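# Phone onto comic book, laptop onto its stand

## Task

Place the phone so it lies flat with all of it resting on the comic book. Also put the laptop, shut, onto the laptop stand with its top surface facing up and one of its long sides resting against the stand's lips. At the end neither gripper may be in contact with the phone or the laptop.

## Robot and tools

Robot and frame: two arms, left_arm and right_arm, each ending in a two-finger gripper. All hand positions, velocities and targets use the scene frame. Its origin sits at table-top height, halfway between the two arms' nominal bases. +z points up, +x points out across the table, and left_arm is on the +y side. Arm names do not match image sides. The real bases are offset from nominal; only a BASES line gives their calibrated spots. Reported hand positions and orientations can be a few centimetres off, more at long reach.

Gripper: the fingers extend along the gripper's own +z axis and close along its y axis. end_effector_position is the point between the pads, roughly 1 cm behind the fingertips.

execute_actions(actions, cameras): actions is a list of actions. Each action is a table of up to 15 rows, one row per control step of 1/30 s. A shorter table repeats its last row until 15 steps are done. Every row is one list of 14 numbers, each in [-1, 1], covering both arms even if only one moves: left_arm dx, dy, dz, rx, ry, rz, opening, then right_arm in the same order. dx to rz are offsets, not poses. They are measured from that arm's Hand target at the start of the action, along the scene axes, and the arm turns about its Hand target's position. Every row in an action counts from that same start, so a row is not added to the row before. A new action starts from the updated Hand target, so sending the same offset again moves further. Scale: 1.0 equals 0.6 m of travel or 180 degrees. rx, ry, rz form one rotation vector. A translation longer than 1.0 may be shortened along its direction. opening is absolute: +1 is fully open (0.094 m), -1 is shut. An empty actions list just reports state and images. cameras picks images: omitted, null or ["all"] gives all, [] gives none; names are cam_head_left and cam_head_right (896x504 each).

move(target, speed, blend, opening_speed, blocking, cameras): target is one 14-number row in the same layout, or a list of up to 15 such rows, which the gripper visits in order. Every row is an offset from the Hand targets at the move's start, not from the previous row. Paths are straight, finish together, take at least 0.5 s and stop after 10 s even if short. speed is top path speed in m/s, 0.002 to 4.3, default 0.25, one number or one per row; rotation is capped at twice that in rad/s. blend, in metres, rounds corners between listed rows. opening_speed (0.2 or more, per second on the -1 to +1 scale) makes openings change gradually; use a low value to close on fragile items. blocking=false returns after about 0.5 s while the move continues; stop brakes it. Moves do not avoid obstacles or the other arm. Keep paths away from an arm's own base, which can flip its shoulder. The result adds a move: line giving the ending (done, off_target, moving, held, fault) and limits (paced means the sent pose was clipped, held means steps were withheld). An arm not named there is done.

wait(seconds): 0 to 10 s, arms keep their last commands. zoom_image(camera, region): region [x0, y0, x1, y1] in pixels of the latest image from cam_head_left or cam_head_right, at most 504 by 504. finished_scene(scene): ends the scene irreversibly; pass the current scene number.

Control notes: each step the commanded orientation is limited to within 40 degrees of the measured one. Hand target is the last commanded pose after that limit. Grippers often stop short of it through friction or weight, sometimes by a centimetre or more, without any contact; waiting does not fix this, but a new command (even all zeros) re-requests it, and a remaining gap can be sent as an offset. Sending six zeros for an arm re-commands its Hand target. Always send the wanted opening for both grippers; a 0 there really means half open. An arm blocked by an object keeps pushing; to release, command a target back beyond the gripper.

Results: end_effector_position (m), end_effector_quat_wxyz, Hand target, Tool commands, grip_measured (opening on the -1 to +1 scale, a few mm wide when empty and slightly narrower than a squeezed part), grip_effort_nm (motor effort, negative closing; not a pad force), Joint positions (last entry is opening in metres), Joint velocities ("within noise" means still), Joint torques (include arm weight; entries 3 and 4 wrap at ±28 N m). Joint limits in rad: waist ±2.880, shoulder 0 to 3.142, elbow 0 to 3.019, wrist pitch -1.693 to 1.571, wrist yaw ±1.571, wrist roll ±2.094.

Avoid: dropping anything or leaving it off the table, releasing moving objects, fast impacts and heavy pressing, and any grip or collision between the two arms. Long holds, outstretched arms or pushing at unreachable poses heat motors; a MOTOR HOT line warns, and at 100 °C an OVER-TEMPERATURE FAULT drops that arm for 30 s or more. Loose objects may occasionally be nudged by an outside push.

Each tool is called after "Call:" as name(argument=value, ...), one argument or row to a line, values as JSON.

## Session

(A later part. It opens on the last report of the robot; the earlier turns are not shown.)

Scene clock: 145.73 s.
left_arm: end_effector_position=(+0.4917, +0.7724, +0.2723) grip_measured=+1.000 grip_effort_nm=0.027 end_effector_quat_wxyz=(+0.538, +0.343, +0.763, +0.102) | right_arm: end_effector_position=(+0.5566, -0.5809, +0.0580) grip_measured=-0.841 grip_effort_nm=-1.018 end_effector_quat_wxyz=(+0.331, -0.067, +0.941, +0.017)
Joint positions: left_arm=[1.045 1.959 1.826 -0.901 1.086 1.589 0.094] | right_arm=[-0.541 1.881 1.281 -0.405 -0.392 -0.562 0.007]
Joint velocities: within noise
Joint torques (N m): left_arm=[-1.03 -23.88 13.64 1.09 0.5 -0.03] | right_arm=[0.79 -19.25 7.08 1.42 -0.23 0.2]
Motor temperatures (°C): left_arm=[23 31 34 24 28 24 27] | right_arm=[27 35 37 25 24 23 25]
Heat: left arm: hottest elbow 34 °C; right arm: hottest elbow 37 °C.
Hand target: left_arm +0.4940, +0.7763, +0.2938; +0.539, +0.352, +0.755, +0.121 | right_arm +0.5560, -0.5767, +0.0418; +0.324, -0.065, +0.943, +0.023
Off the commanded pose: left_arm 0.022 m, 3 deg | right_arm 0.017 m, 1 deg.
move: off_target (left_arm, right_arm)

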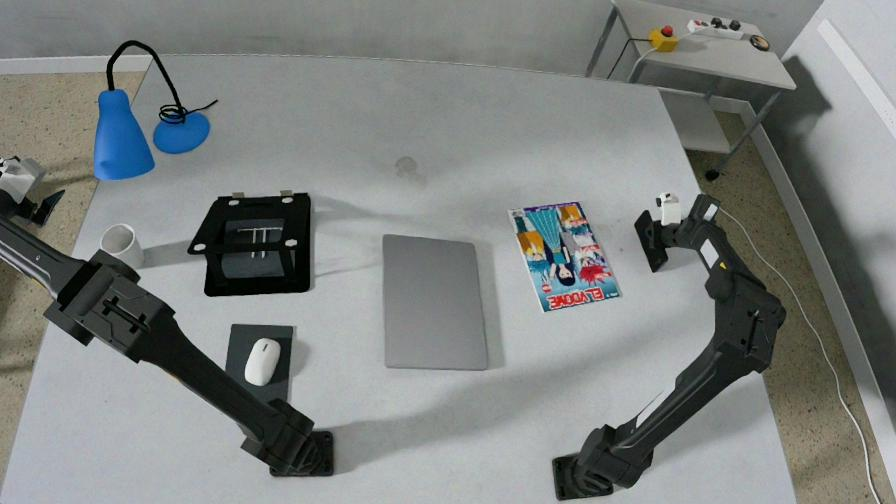

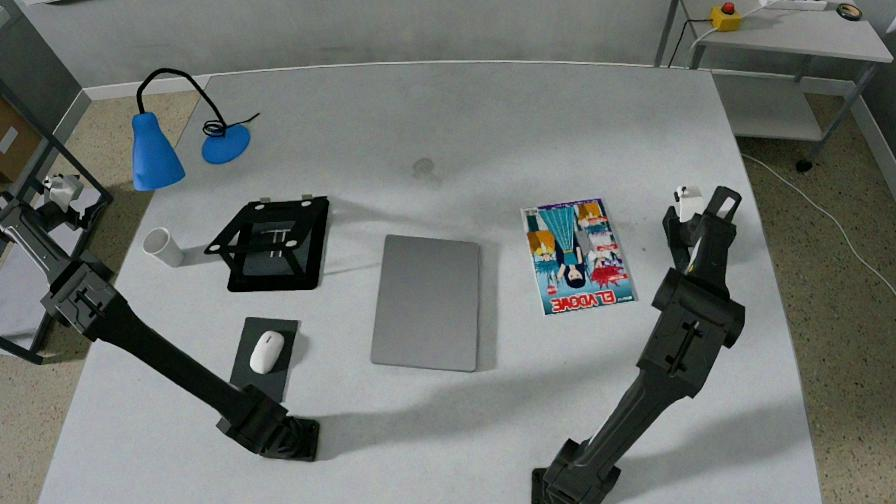

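Call:
move(
  target=[
    [0,0,0,0,0,0,1, 0,0,0.2,0,0,0,-0.95],
    [0,0,0,0,0,0,1, -0.035,0.36,0.22,0.314,0.044,0,-0.95],
  ],
  speed=0.3,
)

Call:
zoom_image(
  camera="cam_head_left",
  region=[480, 140, 720, 320],
)

Call:
zoom_image(
  camera="cam_head_right",
  region=[500, 140, 740, 320],
)

Scene clock: 163.30 s.
left_arm: end_effector_position=(+0.4918, +0.7724, +0.2720) grip_measured=+1.000 grip_effort_nm=0.022 end_effector_quat_wxyz=(+0.538, +0.343, +0.763, +0.102) | right_arm: end_effector_position=(+0.5357, -0.3661, +0.1572) grip_measured=-0.842 grip_effort_nm=-1.033 end_effector_quat_wxyz=(+0.240, +0.108, +0.842, +0.471)
Joint positions: left_arm=[1.045 1.959 1.826 -0.901 1.086 1.589 0.094] | right_arm=[-0.373 1.736 1.206 -0.605 -1.063 0.146 0.007]
Joint velocities: within noise
Joint torques (N m): left_arm=[-1.61 -23.53 13.74 0.95 0.53 -0.01] | right_arm=[0.97 -21.36 7.24 1.22 -0.64 0.26]
Motor temperatures (°C): left_arm=[23 31 35 24 28 24 27] | right_arm=[27 36 36 25 24 23 26]
Heat: left arm: hottest elbow 35 °C; right arm: hottest shoulder 36 °C.
Hand target: left_arm +0.4940, +0.7763, +0.2938; +0.539, +0.352, +0.755, +0.121 | right_arm +0.5351, -0.3607, +0.1738; +0.253, +0.097, +0.839, +0.471
Off the commanded pose: left_arm 0.022 m, 3 deg | right_arm 0.017 m, 2 deg.
move: off_target (left_arm, right_arm)

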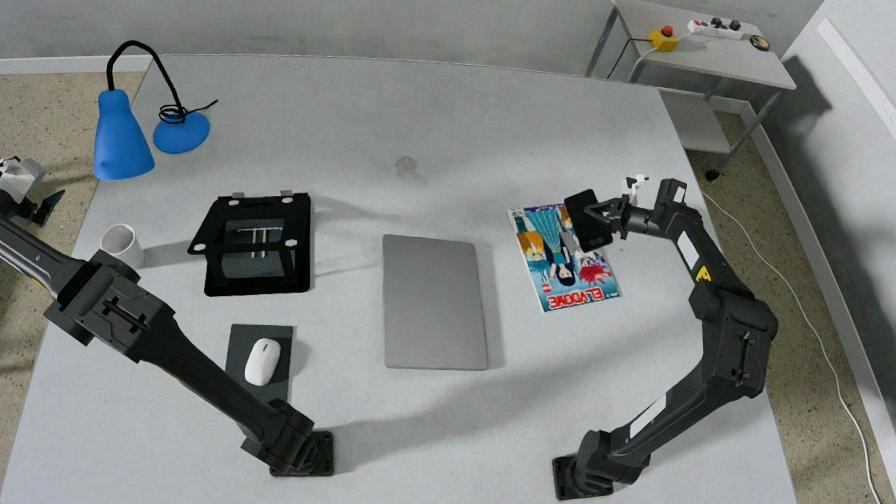

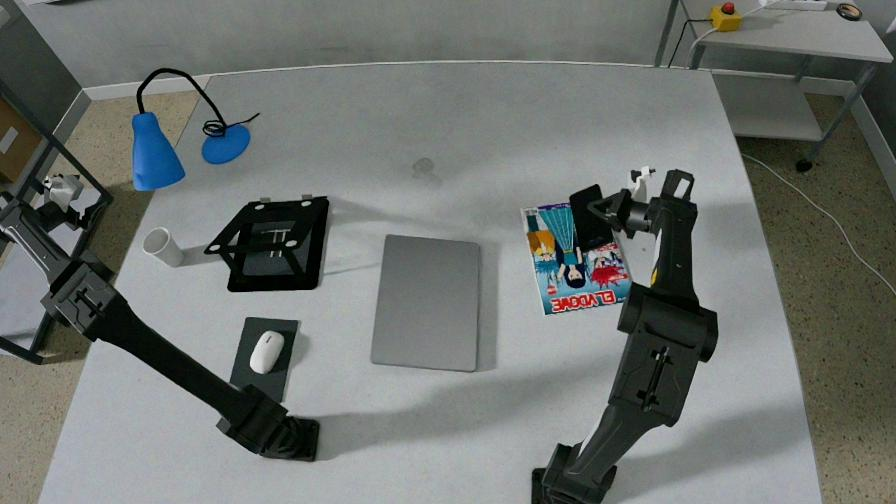

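Scaled by 2.100.

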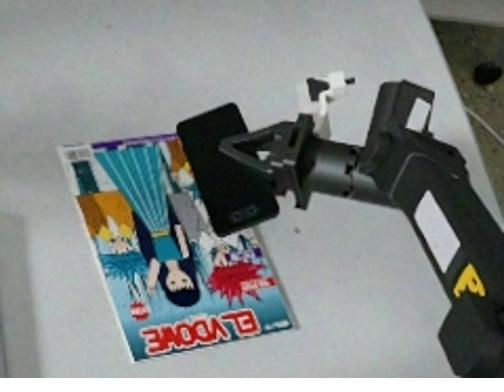

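Scaled by 2.100.

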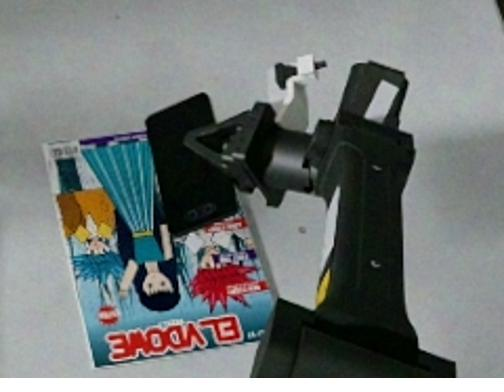

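Call:
move(
  target=[0,0,0,0,0,0,1, -0.01,0,-0.165,0,0,0,-0.95],
  speed=0.2,
)

Call:
zoom_image(
  camera="cam_head_left",
  region=[500, 180, 700, 330],
)

Call:
zoom_image(
  camera="cam_head_right",
  region=[500, 180, 700, 330],
)

Scene clock: 169.20 s.
left_arm: end_effector_position=(+0.4918, +0.7724, +0.2720) grip_measured=+1.000 grip_effort_nm=0.022 end_effector_quat_wxyz=(+0.538, +0.343, +0.763, +0.102) | right_arm: end_effector_position=(+0.5267, -0.3627, +0.0728) grip_measured=-0.842 grip_effort_nm=-1.038 end_effector_quat_wxyz=(+0.249, +0.101, +0.841, +0.469)
Joint positions: left_arm=[1.045 1.959 1.826 -0.901 1.086 1.589 0.094] | right_arm=[-0.373 1.847 1.09 -0.358 -1.063 0.143 0.007]
Joint velocities: within noise
Joint torques (N m): left_arm=[-1.44 -23.88 13.72 0.99 0.52 -0.09] | right_arm=[0.73 -18.73 6.68 1.28 -0.69 0.17]
Motor temperatures (°C): left_arm=[23 31 35 24 28 24 27] | right_arm=[27 36 36 25 24 23 26]
Heat: left arm: hottest elbow 35 °C; right arm: hottest shoulder 36 °C.
Hand target: left_arm +0.4940, +0.7763, +0.2938; +0.539, +0.352, +0.755, +0.121 | right_arm +0.5291, -0.3607, +0.0748; +0.253, +0.098, +0.839, +0.471
Off the commanded pose: left_arm 0.022 m, 3 deg | right_arm 0.004 m, 1 deg.
move: off_target (left_arm)

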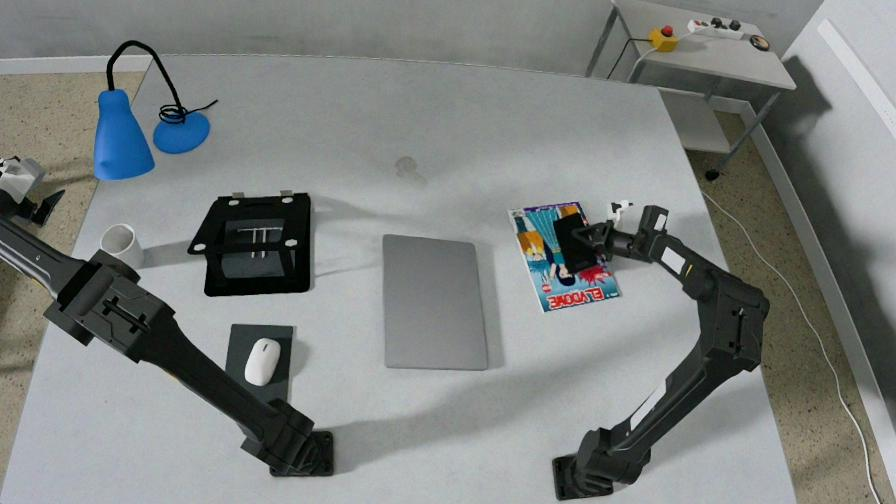

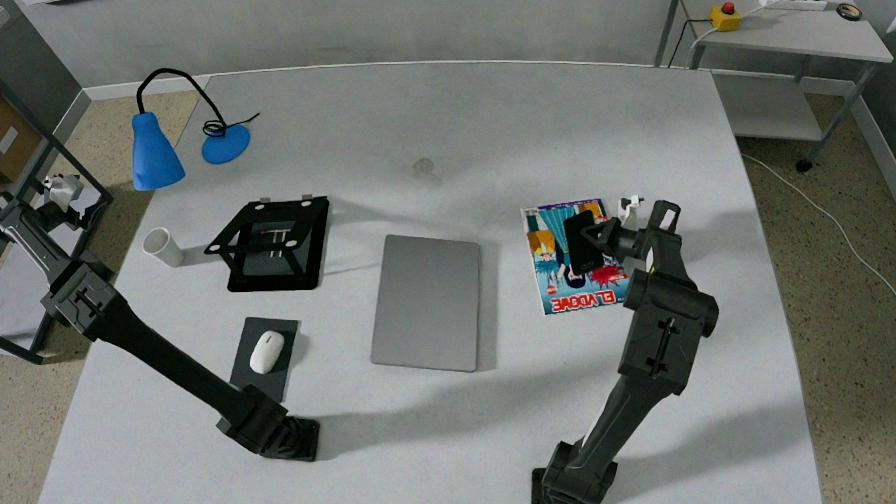

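Scaled by 2.520.

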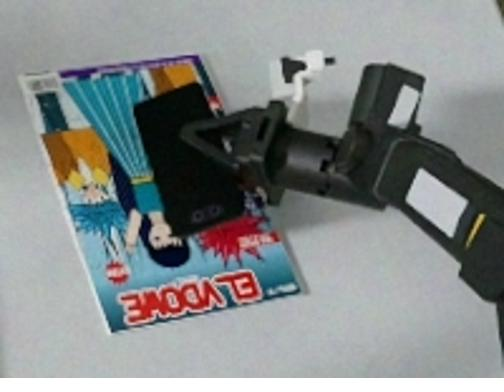

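Scaled by 2.520.

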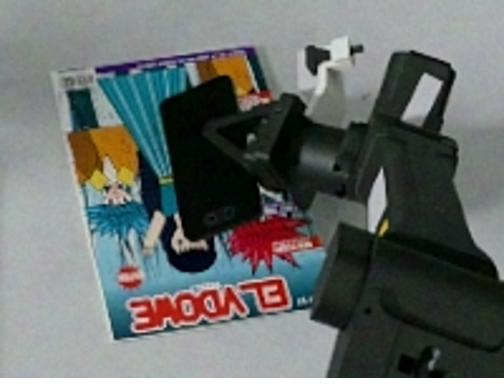

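Call:
move(
  target=[0,0,0,0,0,0,1, -0.015,0.01,-0.04,0,0,0,-0.95],
  speed=0.08,
  cameras=[],
)

Call:
move(
  target=[0,0,0,0,0,0,1, 0,0,-0.02,0,0,0,-0.95],
  speed=0.05,
)

Call:
zoom_image(
  camera="cam_head_left",
  region=[500, 180, 700, 330],
)

Call:
zoom_image(
  camera="cam_head_right",
  region=[500, 180, 700, 330],
)

Scene clock: 173.63 s.
left_arm: end_effector_position=(+0.4918, +0.7724, +0.2720) grip_measured=+1.000 grip_effort_nm=0.022 end_effector_quat_wxyz=(+0.538, +0.343, +0.763, +0.102) | right_arm: end_effector_position=(+0.5206, -0.3603, +0.0582) grip_measured=-0.842 grip_effort_nm=-1.038 end_effector_quat_wxyz=(+0.259, +0.096, +0.840, +0.467)
Joint positions: left_arm=[1.045 1.959 1.826 -0.901 1.086 1.589 0.094] | right_arm=[-0.373 1.858 1.049 -0.278 -1.063 0.149 0.007]
Joint velocities: within noise
Joint torques (N m): left_arm=[-1.26 -23.36 13.71 1.17 0.52 -0.03] | right_arm=[1.03 -17.55 6.12 1.37 -0.61 0.18]
Motor temperatures (°C): left_arm=[23 31 35 24 28 24 27] | right_arm=[27 36 35 25 24 23 26]
Heat: left arm: hottest elbow 35 °C; right arm: hottest shoulder 36 °C.
Hand target: left_arm +0.4940, +0.7763, +0.2938; +0.539, +0.352, +0.755, +0.121 | right_arm +0.5199, -0.3547, +0.0507; +0.253, +0.098, +0.839, +0.471
Off the commanded pose: left_arm 0.022 m, 3 deg | right_arm 0.009 m, 1 deg.
move: off_target (left_arm)
No camera images: "cameras" was empty.

Scene clock: 174.60 s.
left_arm: end_effector_position=(+0.4917, +0.7724, +0.2723) grip_measured=+1.000 grip_effort_nm=0.022 end_effector_quat_wxyz=(+0.538, +0.343, +0.763, +0.102) | right_arm: end_effector_position=(+0.5226, -0.3611, +0.0481) grip_measured=-0.842 grip_effort_nm=-1.038 end_effector_quat_wxyz=(+0.261, +0.095, +0.840, +0.466)
Joint positions: left_arm=[1.045 1.959 1.826 -0.901 1.086 1.589 0.094] | right_arm=[-0.373 1.882 1.049 -0.249 -1.063 0.149 0.007]
Joint velocities: within noise
Joint torques (N m): left_arm=[-1.38 -23.77 13.75 1.13 0.49 -0.02] | right_arm=[1.08 -17.73 5.38 1.35 -0.6 0.18]
Motor temperatures (°C): left_arm=[23 31 35 24 28 24 27] | right_arm=[27 36 35 25 24 23 26]
Heat: left arm: hottest elbow 35 °C; right arm: hottest shoulder 36 °C.
Hand target: left_arm +0.4939, +0.7763, +0.2941; +0.539, +0.352, +0.755, +0.121 | right_arm +0.5199, -0.3547, +0.0387; +0.253, +0.098, +0.839, +0.471
Off the commanded pose: left_arm 0.022 m, 3 deg | right_arm 0.012 m, 1 deg.
move: off_target (left_arm, right_arm)

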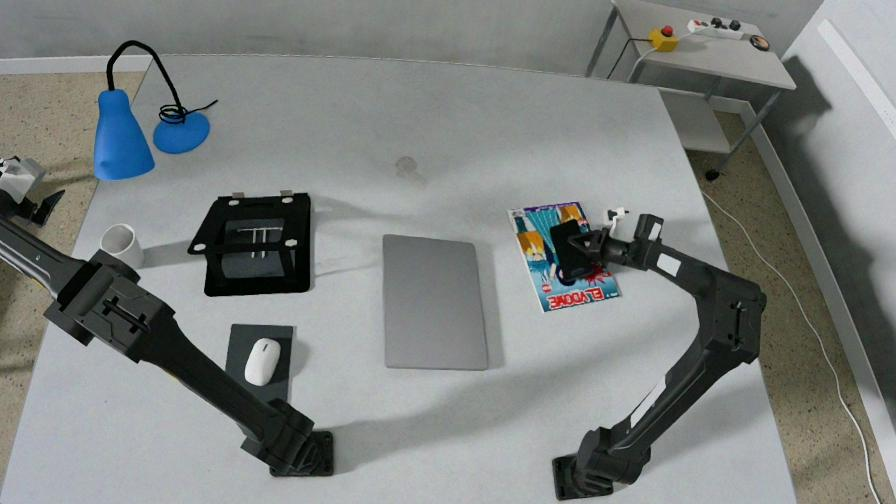

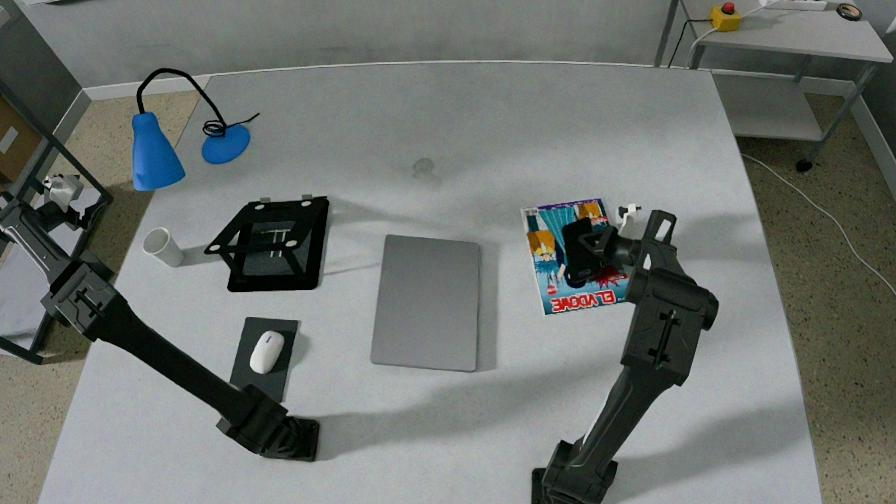

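Scaled by 2.520.

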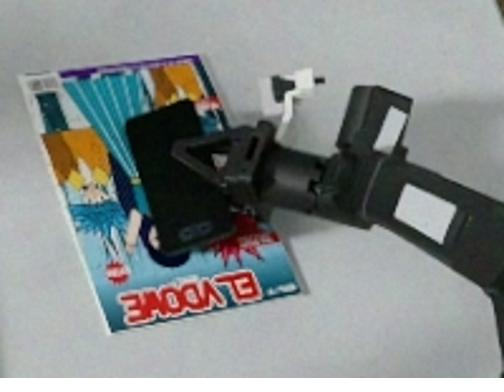

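Scaled by 2.520.

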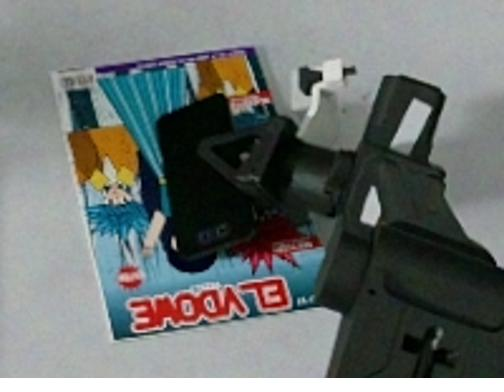

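Call:
move(
  target=[0,0,0,0,0,0,1, 0,0,-0.02,0,0,0,-0.95],
  speed=0.04,
  cameras=[],
)

Call:
move(
  target=[0,0,0,0,0,0,1, 0,0,-0.015,0,0,0,-0.95],
  speed=0.04,
)

Call:
zoom_image(
  camera="cam_head_left",
  region=[500, 180, 700, 330],
)

Call:
zoom_image(
  camera="cam_head_right",
  region=[500, 180, 700, 330],
)

Scene clock: 178.83 s.
left_arm: end_effector_position=(+0.4918, +0.7724, +0.2720) grip_measured=+1.000 grip_effort_nm=0.022 end_effector_quat_wxyz=(+0.538, +0.343, +0.763, +0.102) | right_arm: end_effector_position=(+0.5229, -0.3609, +0.0413) grip_measured=-0.842 grip_effort_nm=-1.043 end_effector_quat_wxyz=(+0.265, +0.092, +0.839, +0.467)
Joint positions: left_arm=[1.045 1.959 1.826 -0.901 1.086 1.589 0.094] | right_arm=[-0.373 1.897 1.043 -0.218 -1.067 0.149 0.007]
Joint velocities: within noise
Joint torques (N m): left_arm=[-1.73 -23.47 13.63 1.2 0.55 -0.01] | right_arm=[1.08 -16.91 5.42 1.39 -0.47 0.19]
Motor temperatures (°C): left_arm=[23 31 35 24 28 24 27] | right_arm=[27 36 35 25 24 23 27]
Heat: left arm: hottest elbow 35 °C; right arm: hottest shoulder 36 °C.
Hand target: left_arm +0.4940, +0.7763, +0.2938; +0.539, +0.352, +0.755, +0.121 | right_arm +0.5201, -0.3547, +0.0268; +0.253, +0.098, +0.839, +0.471
Off the commanded pose: left_arm 0.023 m, 3 deg | right_arm 0.016 m, 2 deg.
move: off_target (left_arm, right_arm)
No camera images: "cameras" was empty.

Scene clock: 179.70 s.
left_arm: end_effector_position=(+0.4917, +0.7724, +0.2723) grip_measured=+1.000 grip_effort_nm=0.022 end_effector_quat_wxyz=(+0.538, +0.343, +0.763, +0.102) | right_arm: end_effector_position=(+0.5246, -0.3609, +0.0403) grip_measured=-0.842 grip_effort_nm=-1.043 end_effector_quat_wxyz=(+0.267, +0.092, +0.837, +0.469)
Joint positions: left_arm=[1.045 1.959 1.826 -0.901 1.086 1.589 0.094] | right_arm=[-0.373 1.904 1.043 -0.199 -1.073 0.159 0.007]
Joint velocities: within noise
Joint torques (N m): left_arm=[-1.96 -24.35 13.67 1.01 0.51 -0.06] | right_arm=[1.03 -16.73 5.16 1.29 -0.24 0.08]
Motor temperatures (°C): left_arm=[23 31 35 24 28 24 27] | right_arm=[27 35 35 25 24 23 27]
Heat: left arm: hottest elbow 35 °C; right arm: hottest shoulder 35 °C.
Hand target: left_arm +0.4939, +0.7763, +0.2941; +0.539, +0.352, +0.755, +0.121 | right_arm +0.5201, -0.3547, +0.0178; +0.253, +0.097, +0.839, +0.471
Off the commanded pose: left_arm 0.022 m, 3 deg | right_arm 0.024 m, 2 deg.
move: off_target (left_arm, right_arm)

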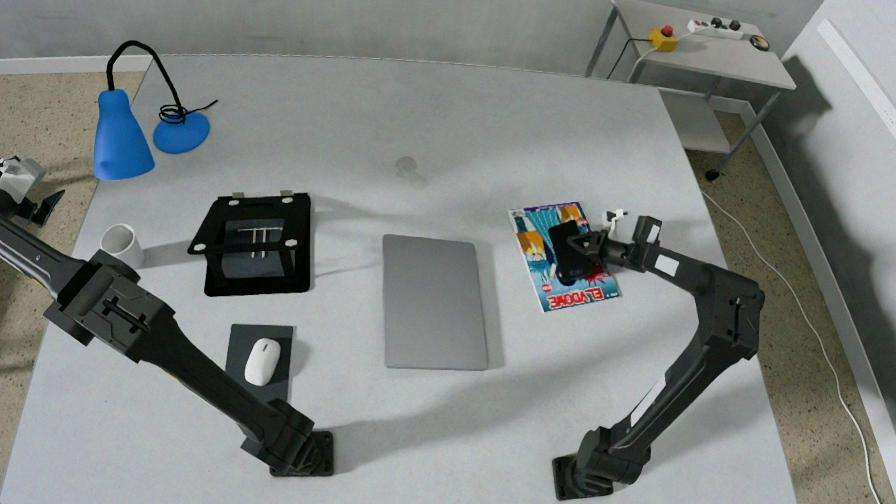

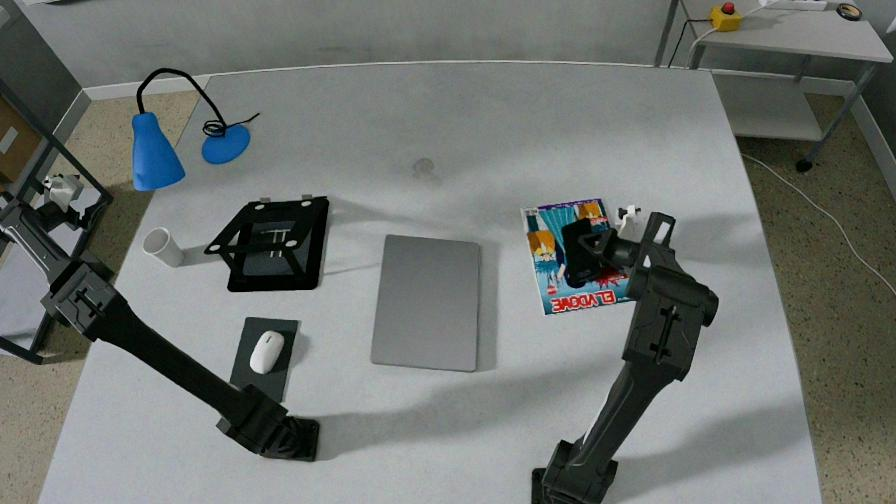

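Scaled by 2.520.

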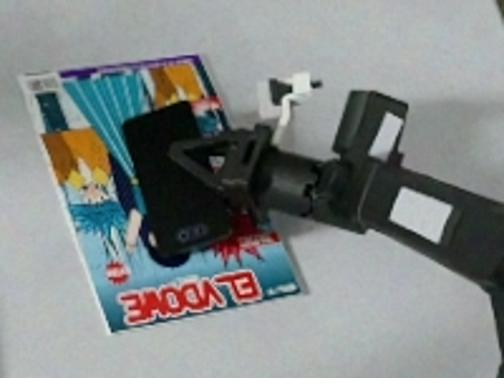

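Scaled by 2.520.

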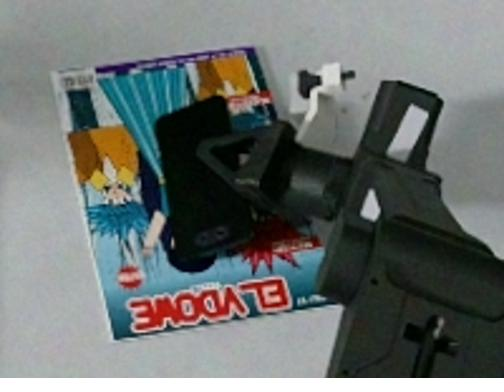

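Call:
move(
  target=[0,0,0,0,0,0,1, 0,-0.007,0.02,0.044,0.006,0,-0.95],
  speed=0.05,
  cameras=[],
)

Call:
move(
  target=[0,0,0,0,0,0,1, 0,0,0.005,0,0,0,-0.65],
  speed=0.05,
  opening_speed=0.25,
)

Call:
zoom_image(
  camera="cam_head_left",
  region=[500, 180, 700, 330],
)

Call:
zoom_image(
  camera="cam_head_right",
  region=[500, 180, 700, 330],
)

Scene clock: 192.20 s.
left_arm: end_effector_position=(+0.4918, +0.7724, +0.2720) grip_measured=+1.000 grip_effort_nm=0.022 end_effector_quat_wxyz=(+0.538, +0.343, +0.763, +0.102) | right_arm: end_effector_position=(+0.5185, -0.3517, +0.0372) grip_measured=-0.842 grip_effort_nm=-1.038 end_effector_quat_wxyz=(+0.238, +0.110, +0.810, +0.524)
Joint positions: left_arm=[1.045 1.959 1.826 -0.901 1.086 1.589 0.094] | right_arm=[-0.375 1.94 1.043 -0.186 -1.179 0.23 0.007]
Joint velocities: within noise
Joint torques (N m): left_arm=[-1.38 -23.82 13.53 0.95 0.54 -0.04] | right_arm=[-0.56 -17.44 6.23 1.29 -0.73 0.23]
Motor temperatures (°C): left_arm=[23 31 35 24 28 24 27] | right_arm=[27 36 34 25 24 23 27]
Heat: left arm: hottest elbow 35 °C; right arm: hottest shoulder 36 °C.
Hand target: left_arm +0.4940, +0.7763, +0.2938; +0.539, +0.352, +0.755, +0.121 | right_arm +0.5201, -0.3591, +0.0298; +0.238, +0.119, +0.807, +0.527
Off the commanded pose: left_arm 0.023 m, 3 deg | right_arm 0.010 m, 1 deg.
move: off_target (left_arm)
No camera images: "cameras" was empty.

Scene clock: 193.70 s.
left_arm: end_effector_position=(+0.4918, +0.7724, +0.2720) grip_measured=+1.000 grip_effort_nm=0.027 end_effector_quat_wxyz=(+0.538, +0.343, +0.763, +0.102) | right_arm: end_effector_position=(+0.5185, -0.3516, +0.0374) grip_measured=-0.652 grip_effort_nm=0.061 end_effector_quat_wxyz=(+0.237, +0.112, +0.810, +0.525)
Joint positions: left_arm=[1.045 1.959 1.826 -0.901 1.086 1.589 0.094] | right_arm=[-0.375 1.94 1.043 -0.186 -1.18 0.235 0.016]
Joint velocities: within noise
Joint torques (N m): left_arm=[-2.37 -22.83 13.57 1.22 0.53 0] | right_arm=[-0.5 -17.85 6.23 1.09 -0.7 0.16]
Motor temperatures (°C): left_arm=[23 32 35 24 28 24 27] | right_arm=[27 35 34 25 24 23 27]
Heat: left arm: hottest elbow 35 °C; right arm: hottest shoulder 35 °C.
Hand target: left_arm +0.4940, +0.7763, +0.2938; +0.539, +0.352, +0.755, +0.121 | right_arm +0.5201, -0.3590, +0.0328; +0.238, +0.119, +0.807, +0.527
Off the commanded pose: left_arm 0.022 m, 3 deg | right_arm 0.009 m, 1 deg.
move: off_target (left_arm)

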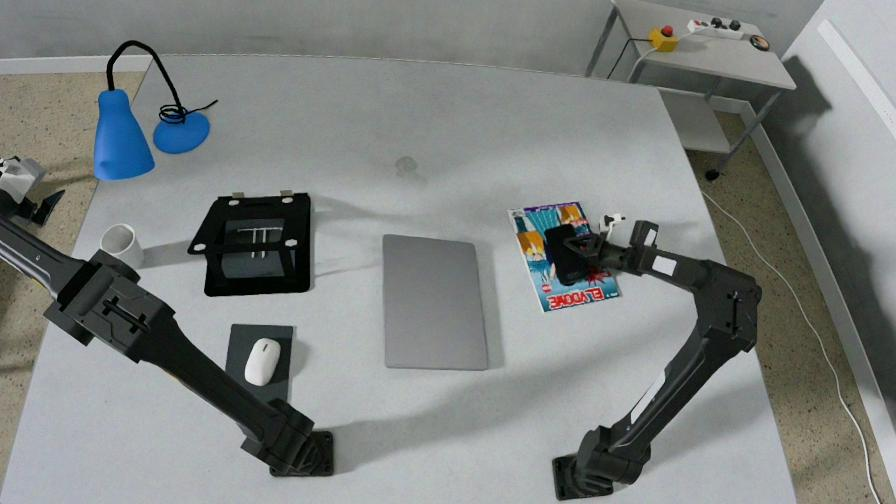

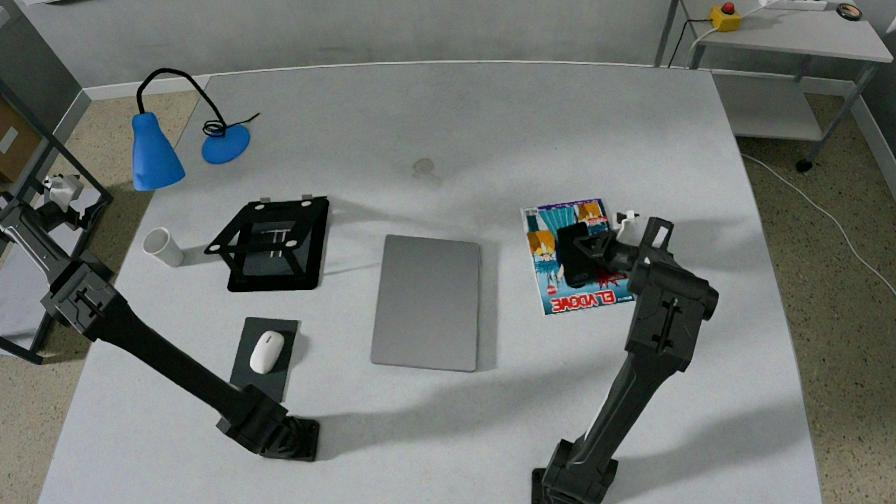

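Scaled by 2.520.

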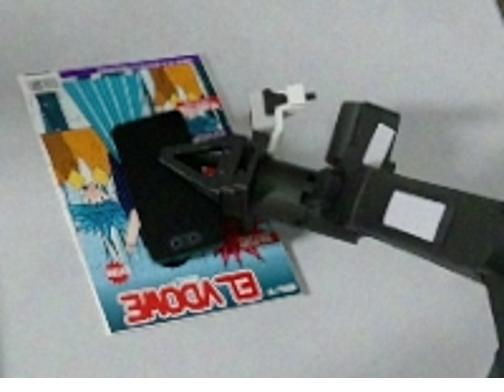

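Scaled by 2.520.

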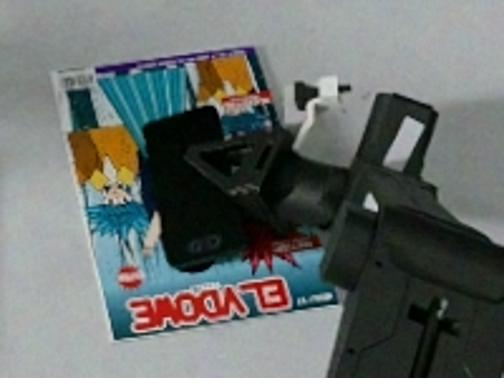

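Call:
move(
  target=[0,0,0,0,0,0,1, -0.068,-0.105,0.035,0,0,0,-0.6],
  speed=0.1,
)

Call:
zoom_image(
  camera="cam_head_left",
  region=[500, 180, 700, 330],
)

Call:
zoom_image(
  camera="cam_head_right",
  region=[500, 180, 700, 330],
)

Scene clock: 199.83 s.
left_arm: end_effector_position=(+0.4918, +0.7724, +0.2720) grip_measured=+1.000 grip_effort_nm=0.022 end_effector_quat_wxyz=(+0.538, +0.343, +0.763, +0.102) | right_arm: end_effector_position=(+0.4621, -0.4067, +0.0383) grip_measured=-0.601 grip_effort_nm=0.061 end_effector_quat_wxyz=(+0.215, +0.133, +0.806, +0.535)
Joint positions: left_arm=[1.045 1.959 1.826 -0.901 1.086 1.589 0.094] | right_arm=[-0.53 1.931 1.064 -0.644 -1.23 -0.157 0.019]
Joint velocities: within noise
Joint torques (N m): left_arm=[-1.32 -23.24 13.82 1.24 0.5 0.01] | right_arm=[-0.21 -19.08 9.03 -0.18 -0.62 -0.01]
Motor temperatures (°C): left_arm=[23 32 35 24 28 24 27] | right_arm=[27 35 34 25 24 23 26]
Heat: left arm: hottest elbow 35 °C; right arm: hottest shoulder 35 °C.
Hand target: left_arm +0.4940, +0.7763, +0.2938; +0.539, +0.352, +0.755, +0.121 | right_arm +0.4793, -0.4219, +0.0538; +0.238, +0.119, +0.807, +0.527
Off the commanded pose: left_arm 0.022 m, 3 deg | right_arm 0.028 m, 3 deg.
move: off_target (left_arm, right_arm)

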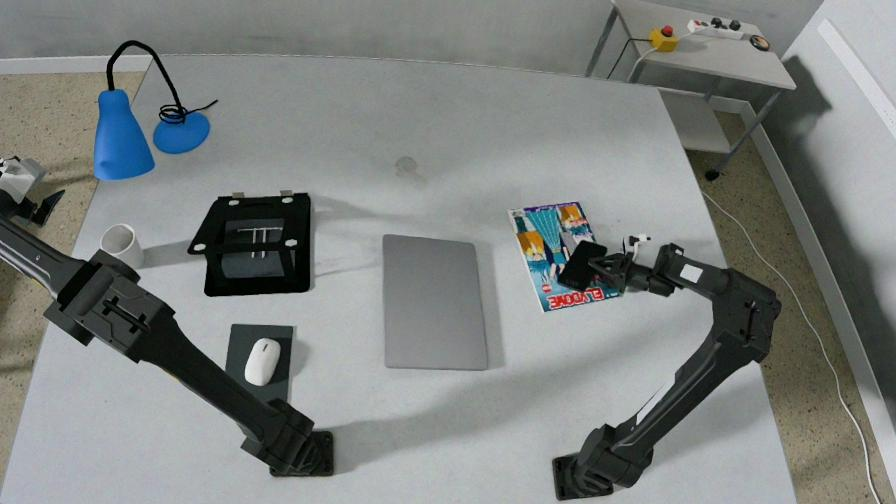

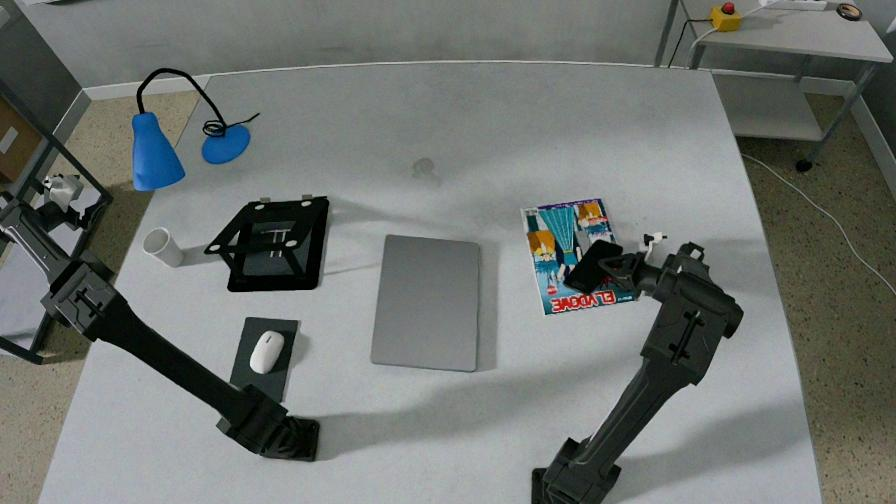

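Scaled by 2.520.

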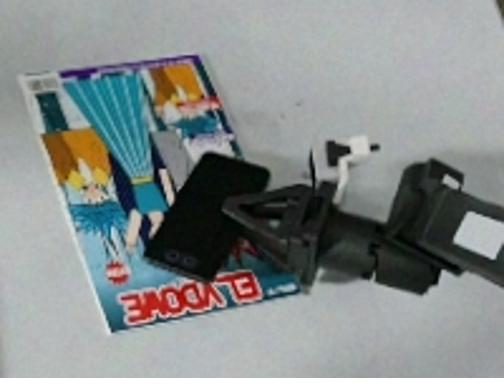

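Scaled by 2.520.

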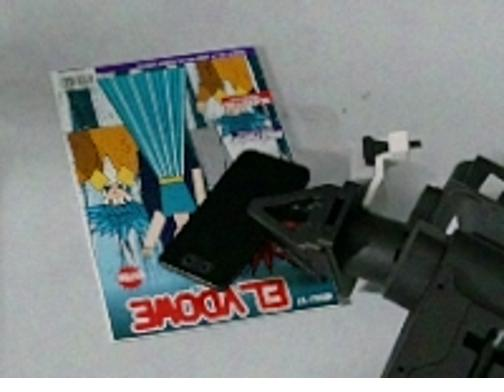

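Call:
move(
  target=[
    [0,0,0,0,0,0,1, 0,0,0,0,0,0,-0.95],
    [0,0,0,0,0,0,1, 0.07,0.12,0.0,0,0,0,-0.95],
  ],
  speed=0.1,
  opening_speed=0.5,
)

Call:
zoom_image(
  camera="cam_head_left",
  region=[500, 180, 700, 330],
)

Call:
zoom_image(
  camera="cam_head_right",
  region=[500, 180, 700, 330],
)

Scene clock: 208.37 s.
left_arm: end_effector_position=(+0.4918, +0.7724, +0.2720) grip_measured=+1.000 grip_effort_nm=0.022 end_effector_quat_wxyz=(+0.538, +0.343, +0.763, +0.102) | right_arm: end_effector_position=(+0.5223, -0.3559, +0.0509) grip_measured=-0.841 grip_effort_nm=-1.038 end_effector_quat_wxyz=(+0.232, +0.129, +0.805, +0.530)
Joint positions: left_arm=[1.045 1.959 1.826 -0.901 1.086 1.589 0.094] | right_arm=[-0.381 1.919 1.053 -0.197 -1.183 0.287 0.007]
Joint velocities: within noise
Joint torques (N m): left_arm=[-1.61 -24.29 13.67 1.13 0.51 -0.01] | right_arm=[1.14 -20.25 5.11 1.36 -0.29 0]
Motor temperatures (°C): left_arm=[23 32 35 24 28 24 27] | right_arm=[27 36 35 25 24 23 26]
Heat: left arm: hottest elbow 35 °C; right arm: hottest shoulder 36 °C.
Hand target: left_arm +0.4940, +0.7763, +0.2938; +0.539, +0.352, +0.755, +0.121 | right_arm +0.5213, -0.3500, +0.0537; +0.238, +0.119, +0.807, +0.527
Off the commanded pose: left_arm 0.022 m, 3 deg | right_arm 0.007 m, 1 deg.
move: off_target (left_arm)

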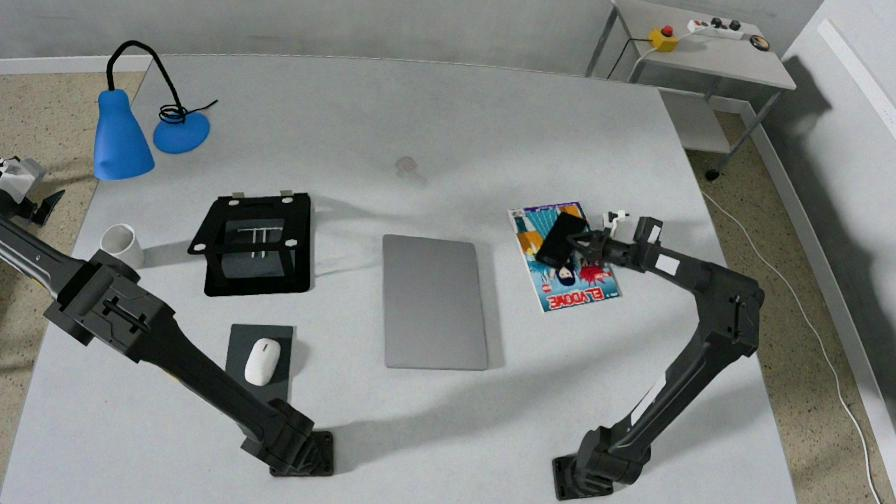

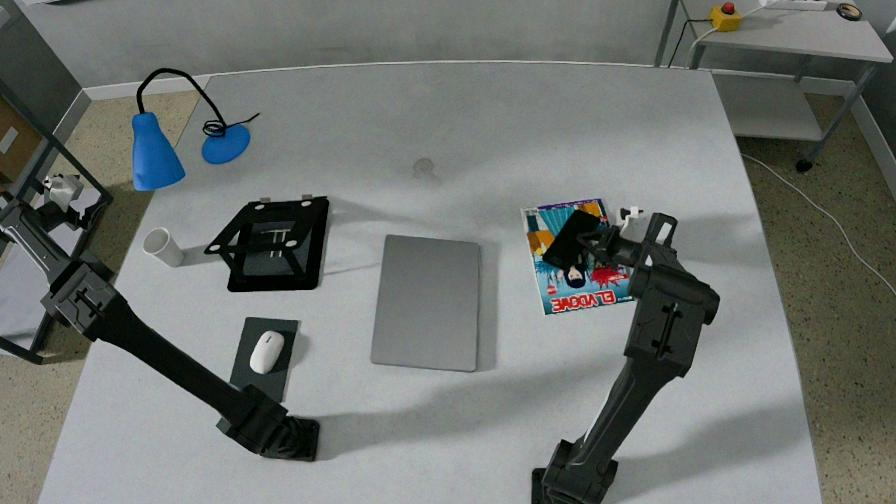

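Scaled by 2.520.

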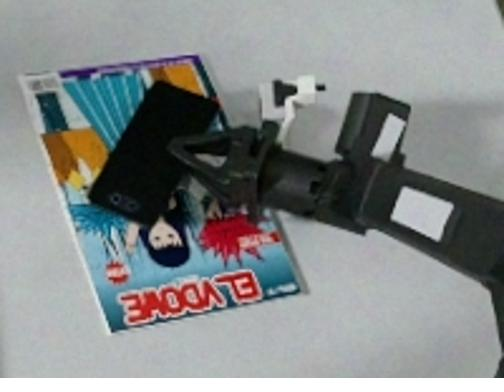

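Scaled by 2.520.

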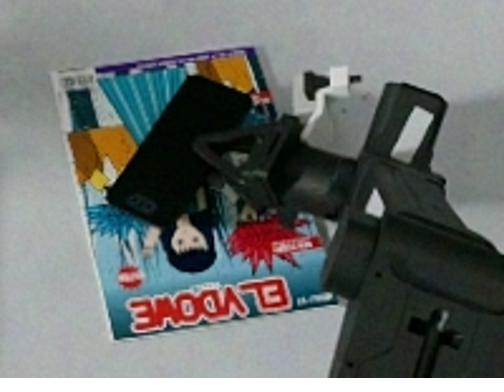

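Call:
move(
  target=[
    [0,0,0,0,0,0,1, 0,0,-0.05,0,0,0,-0.95],
    [0,0,0,0,0,0,1, 0.0,0.0,-0.04,0,0,0,-0.55],
    [0,0,0,0,0,0,1, -0.11,-0.17,0.04,0,0,0,-0.55],
  ],
  speed=0.1,
  opening_speed=0.4,
)

Call:
zoom_image(
  camera="cam_head_left",
  region=[500, 180, 700, 330],
)

Call:
zoom_image(
  camera="cam_head_right",
  region=[500, 180, 700, 330],
)

Scene clock: 215.80 s.
left_arm: end_effector_position=(+0.4918, +0.7724, +0.2720) grip_measured=+1.000 grip_effort_nm=0.022 end_effector_quat_wxyz=(+0.538, +0.343, +0.763, +0.102) | right_arm: end_effector_position=(+0.4420, -0.4381, +0.0685) grip_measured=-0.551 grip_effort_nm=0.051 end_effector_quat_wxyz=(+0.223, +0.128, +0.805, +0.535)
Joint positions: left_arm=[1.045 1.959 1.826 -0.901 1.086 1.589 0.094] | right_arm=[-0.61 1.9 1.12 -0.939 -1.233 -0.393 0.021]
Joint velocities: within noise
Joint torques (N m): left_arm=[-1.32 -23.47 13.57 1.2 0.53 -0.02] | right_arm=[-0.09 -18.2 9.09 -0.29 -0.5 0.01]
Motor temperatures (°C): left_arm=[23 32 35 24 28 24 27] | right_arm=[27 36 35 25 24 23 26]
Heat: left arm: hottest elbow 35 °C; right arm: hottest shoulder 36 °C.
Hand target: left_arm +0.4940, +0.7763, +0.2938; +0.539, +0.352, +0.755, +0.121 | right_arm +0.4553, -0.4520, +0.0778; +0.238, +0.119, +0.807, +0.527
Off the commanded pose: left_arm 0.022 m, 3 deg | right_arm 0.021 m, 2 deg.
move: off_target (left_arm, right_arm); target 2's new opening was sent with right_arm's hand 0.023 m and 1 deg from that target

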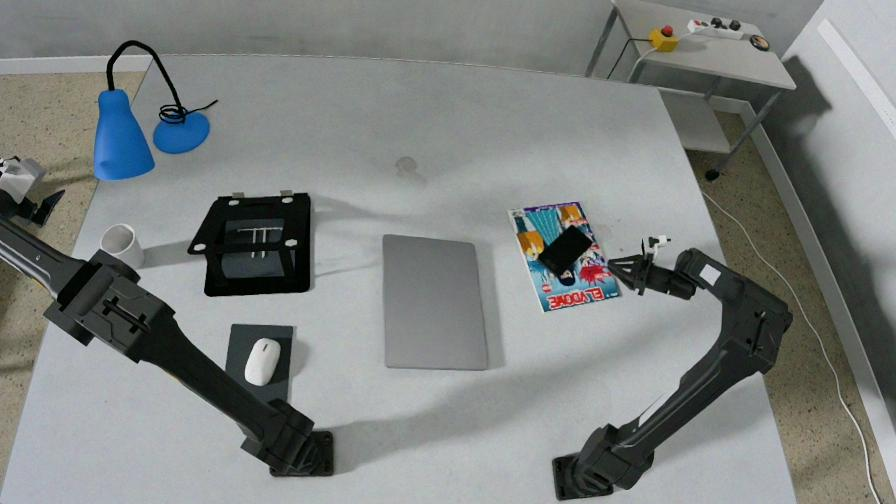

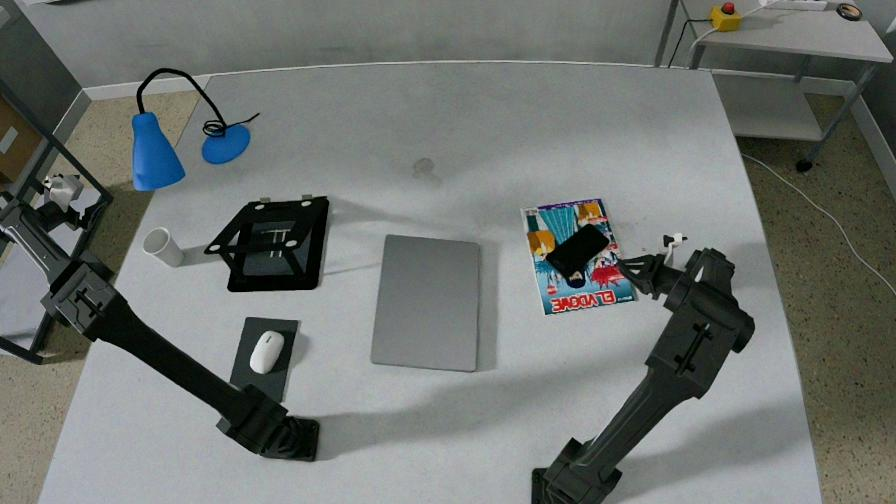

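Scaled by 2.520.

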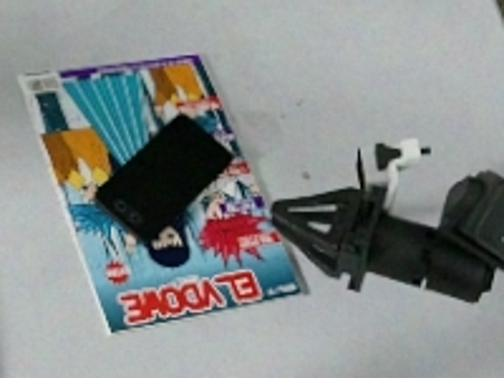

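Scaled by 2.520.

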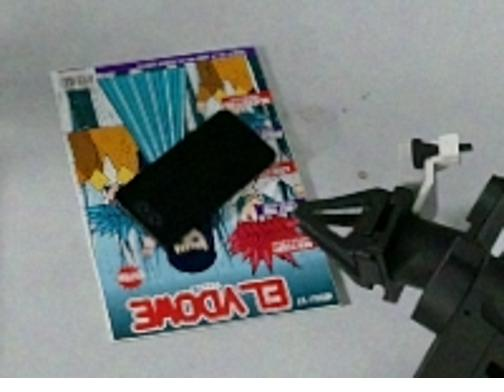

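Call:
zoom_image(
  camera="cam_head_left",
  region=[600, 230, 660, 310],
)

Call:
zoom_image(
  camera="cam_head_right",
  region=[610, 230, 680, 310],
)

Call:
zoom_image(
  camera="cam_head_right",
  region=[0, 150, 120, 270],
)

Call:
zoom_image(
  camera="cam_head_left",
  region=[0, 150, 80, 240],
)

Scaled by 6.300.

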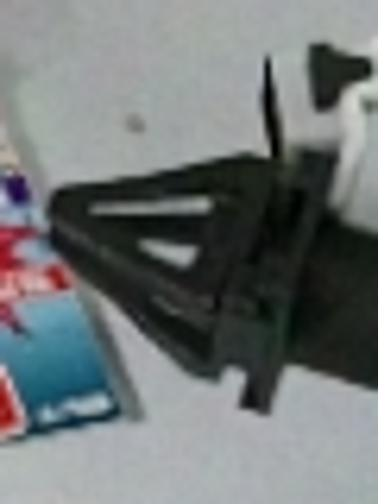

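Scaled by 6.300.

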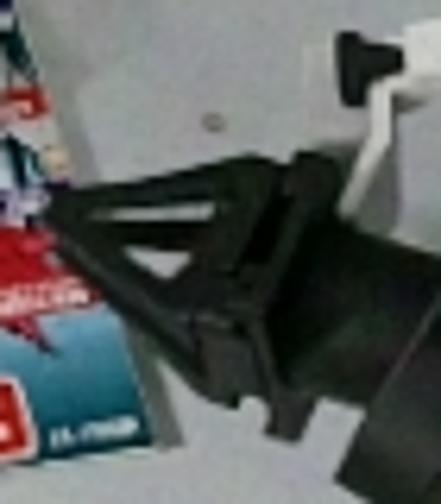

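Scaled by 4.200.

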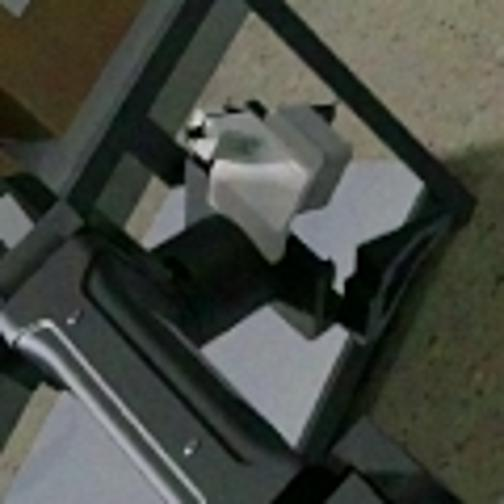

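Scaled by 5.600.

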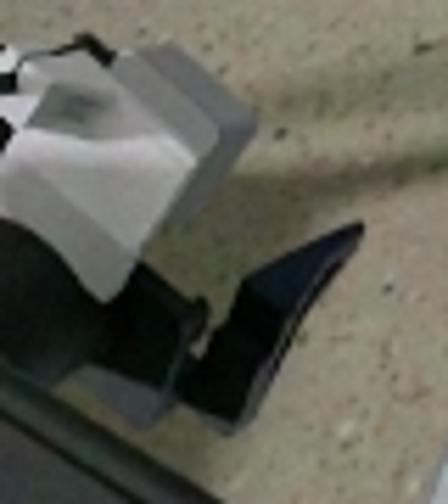

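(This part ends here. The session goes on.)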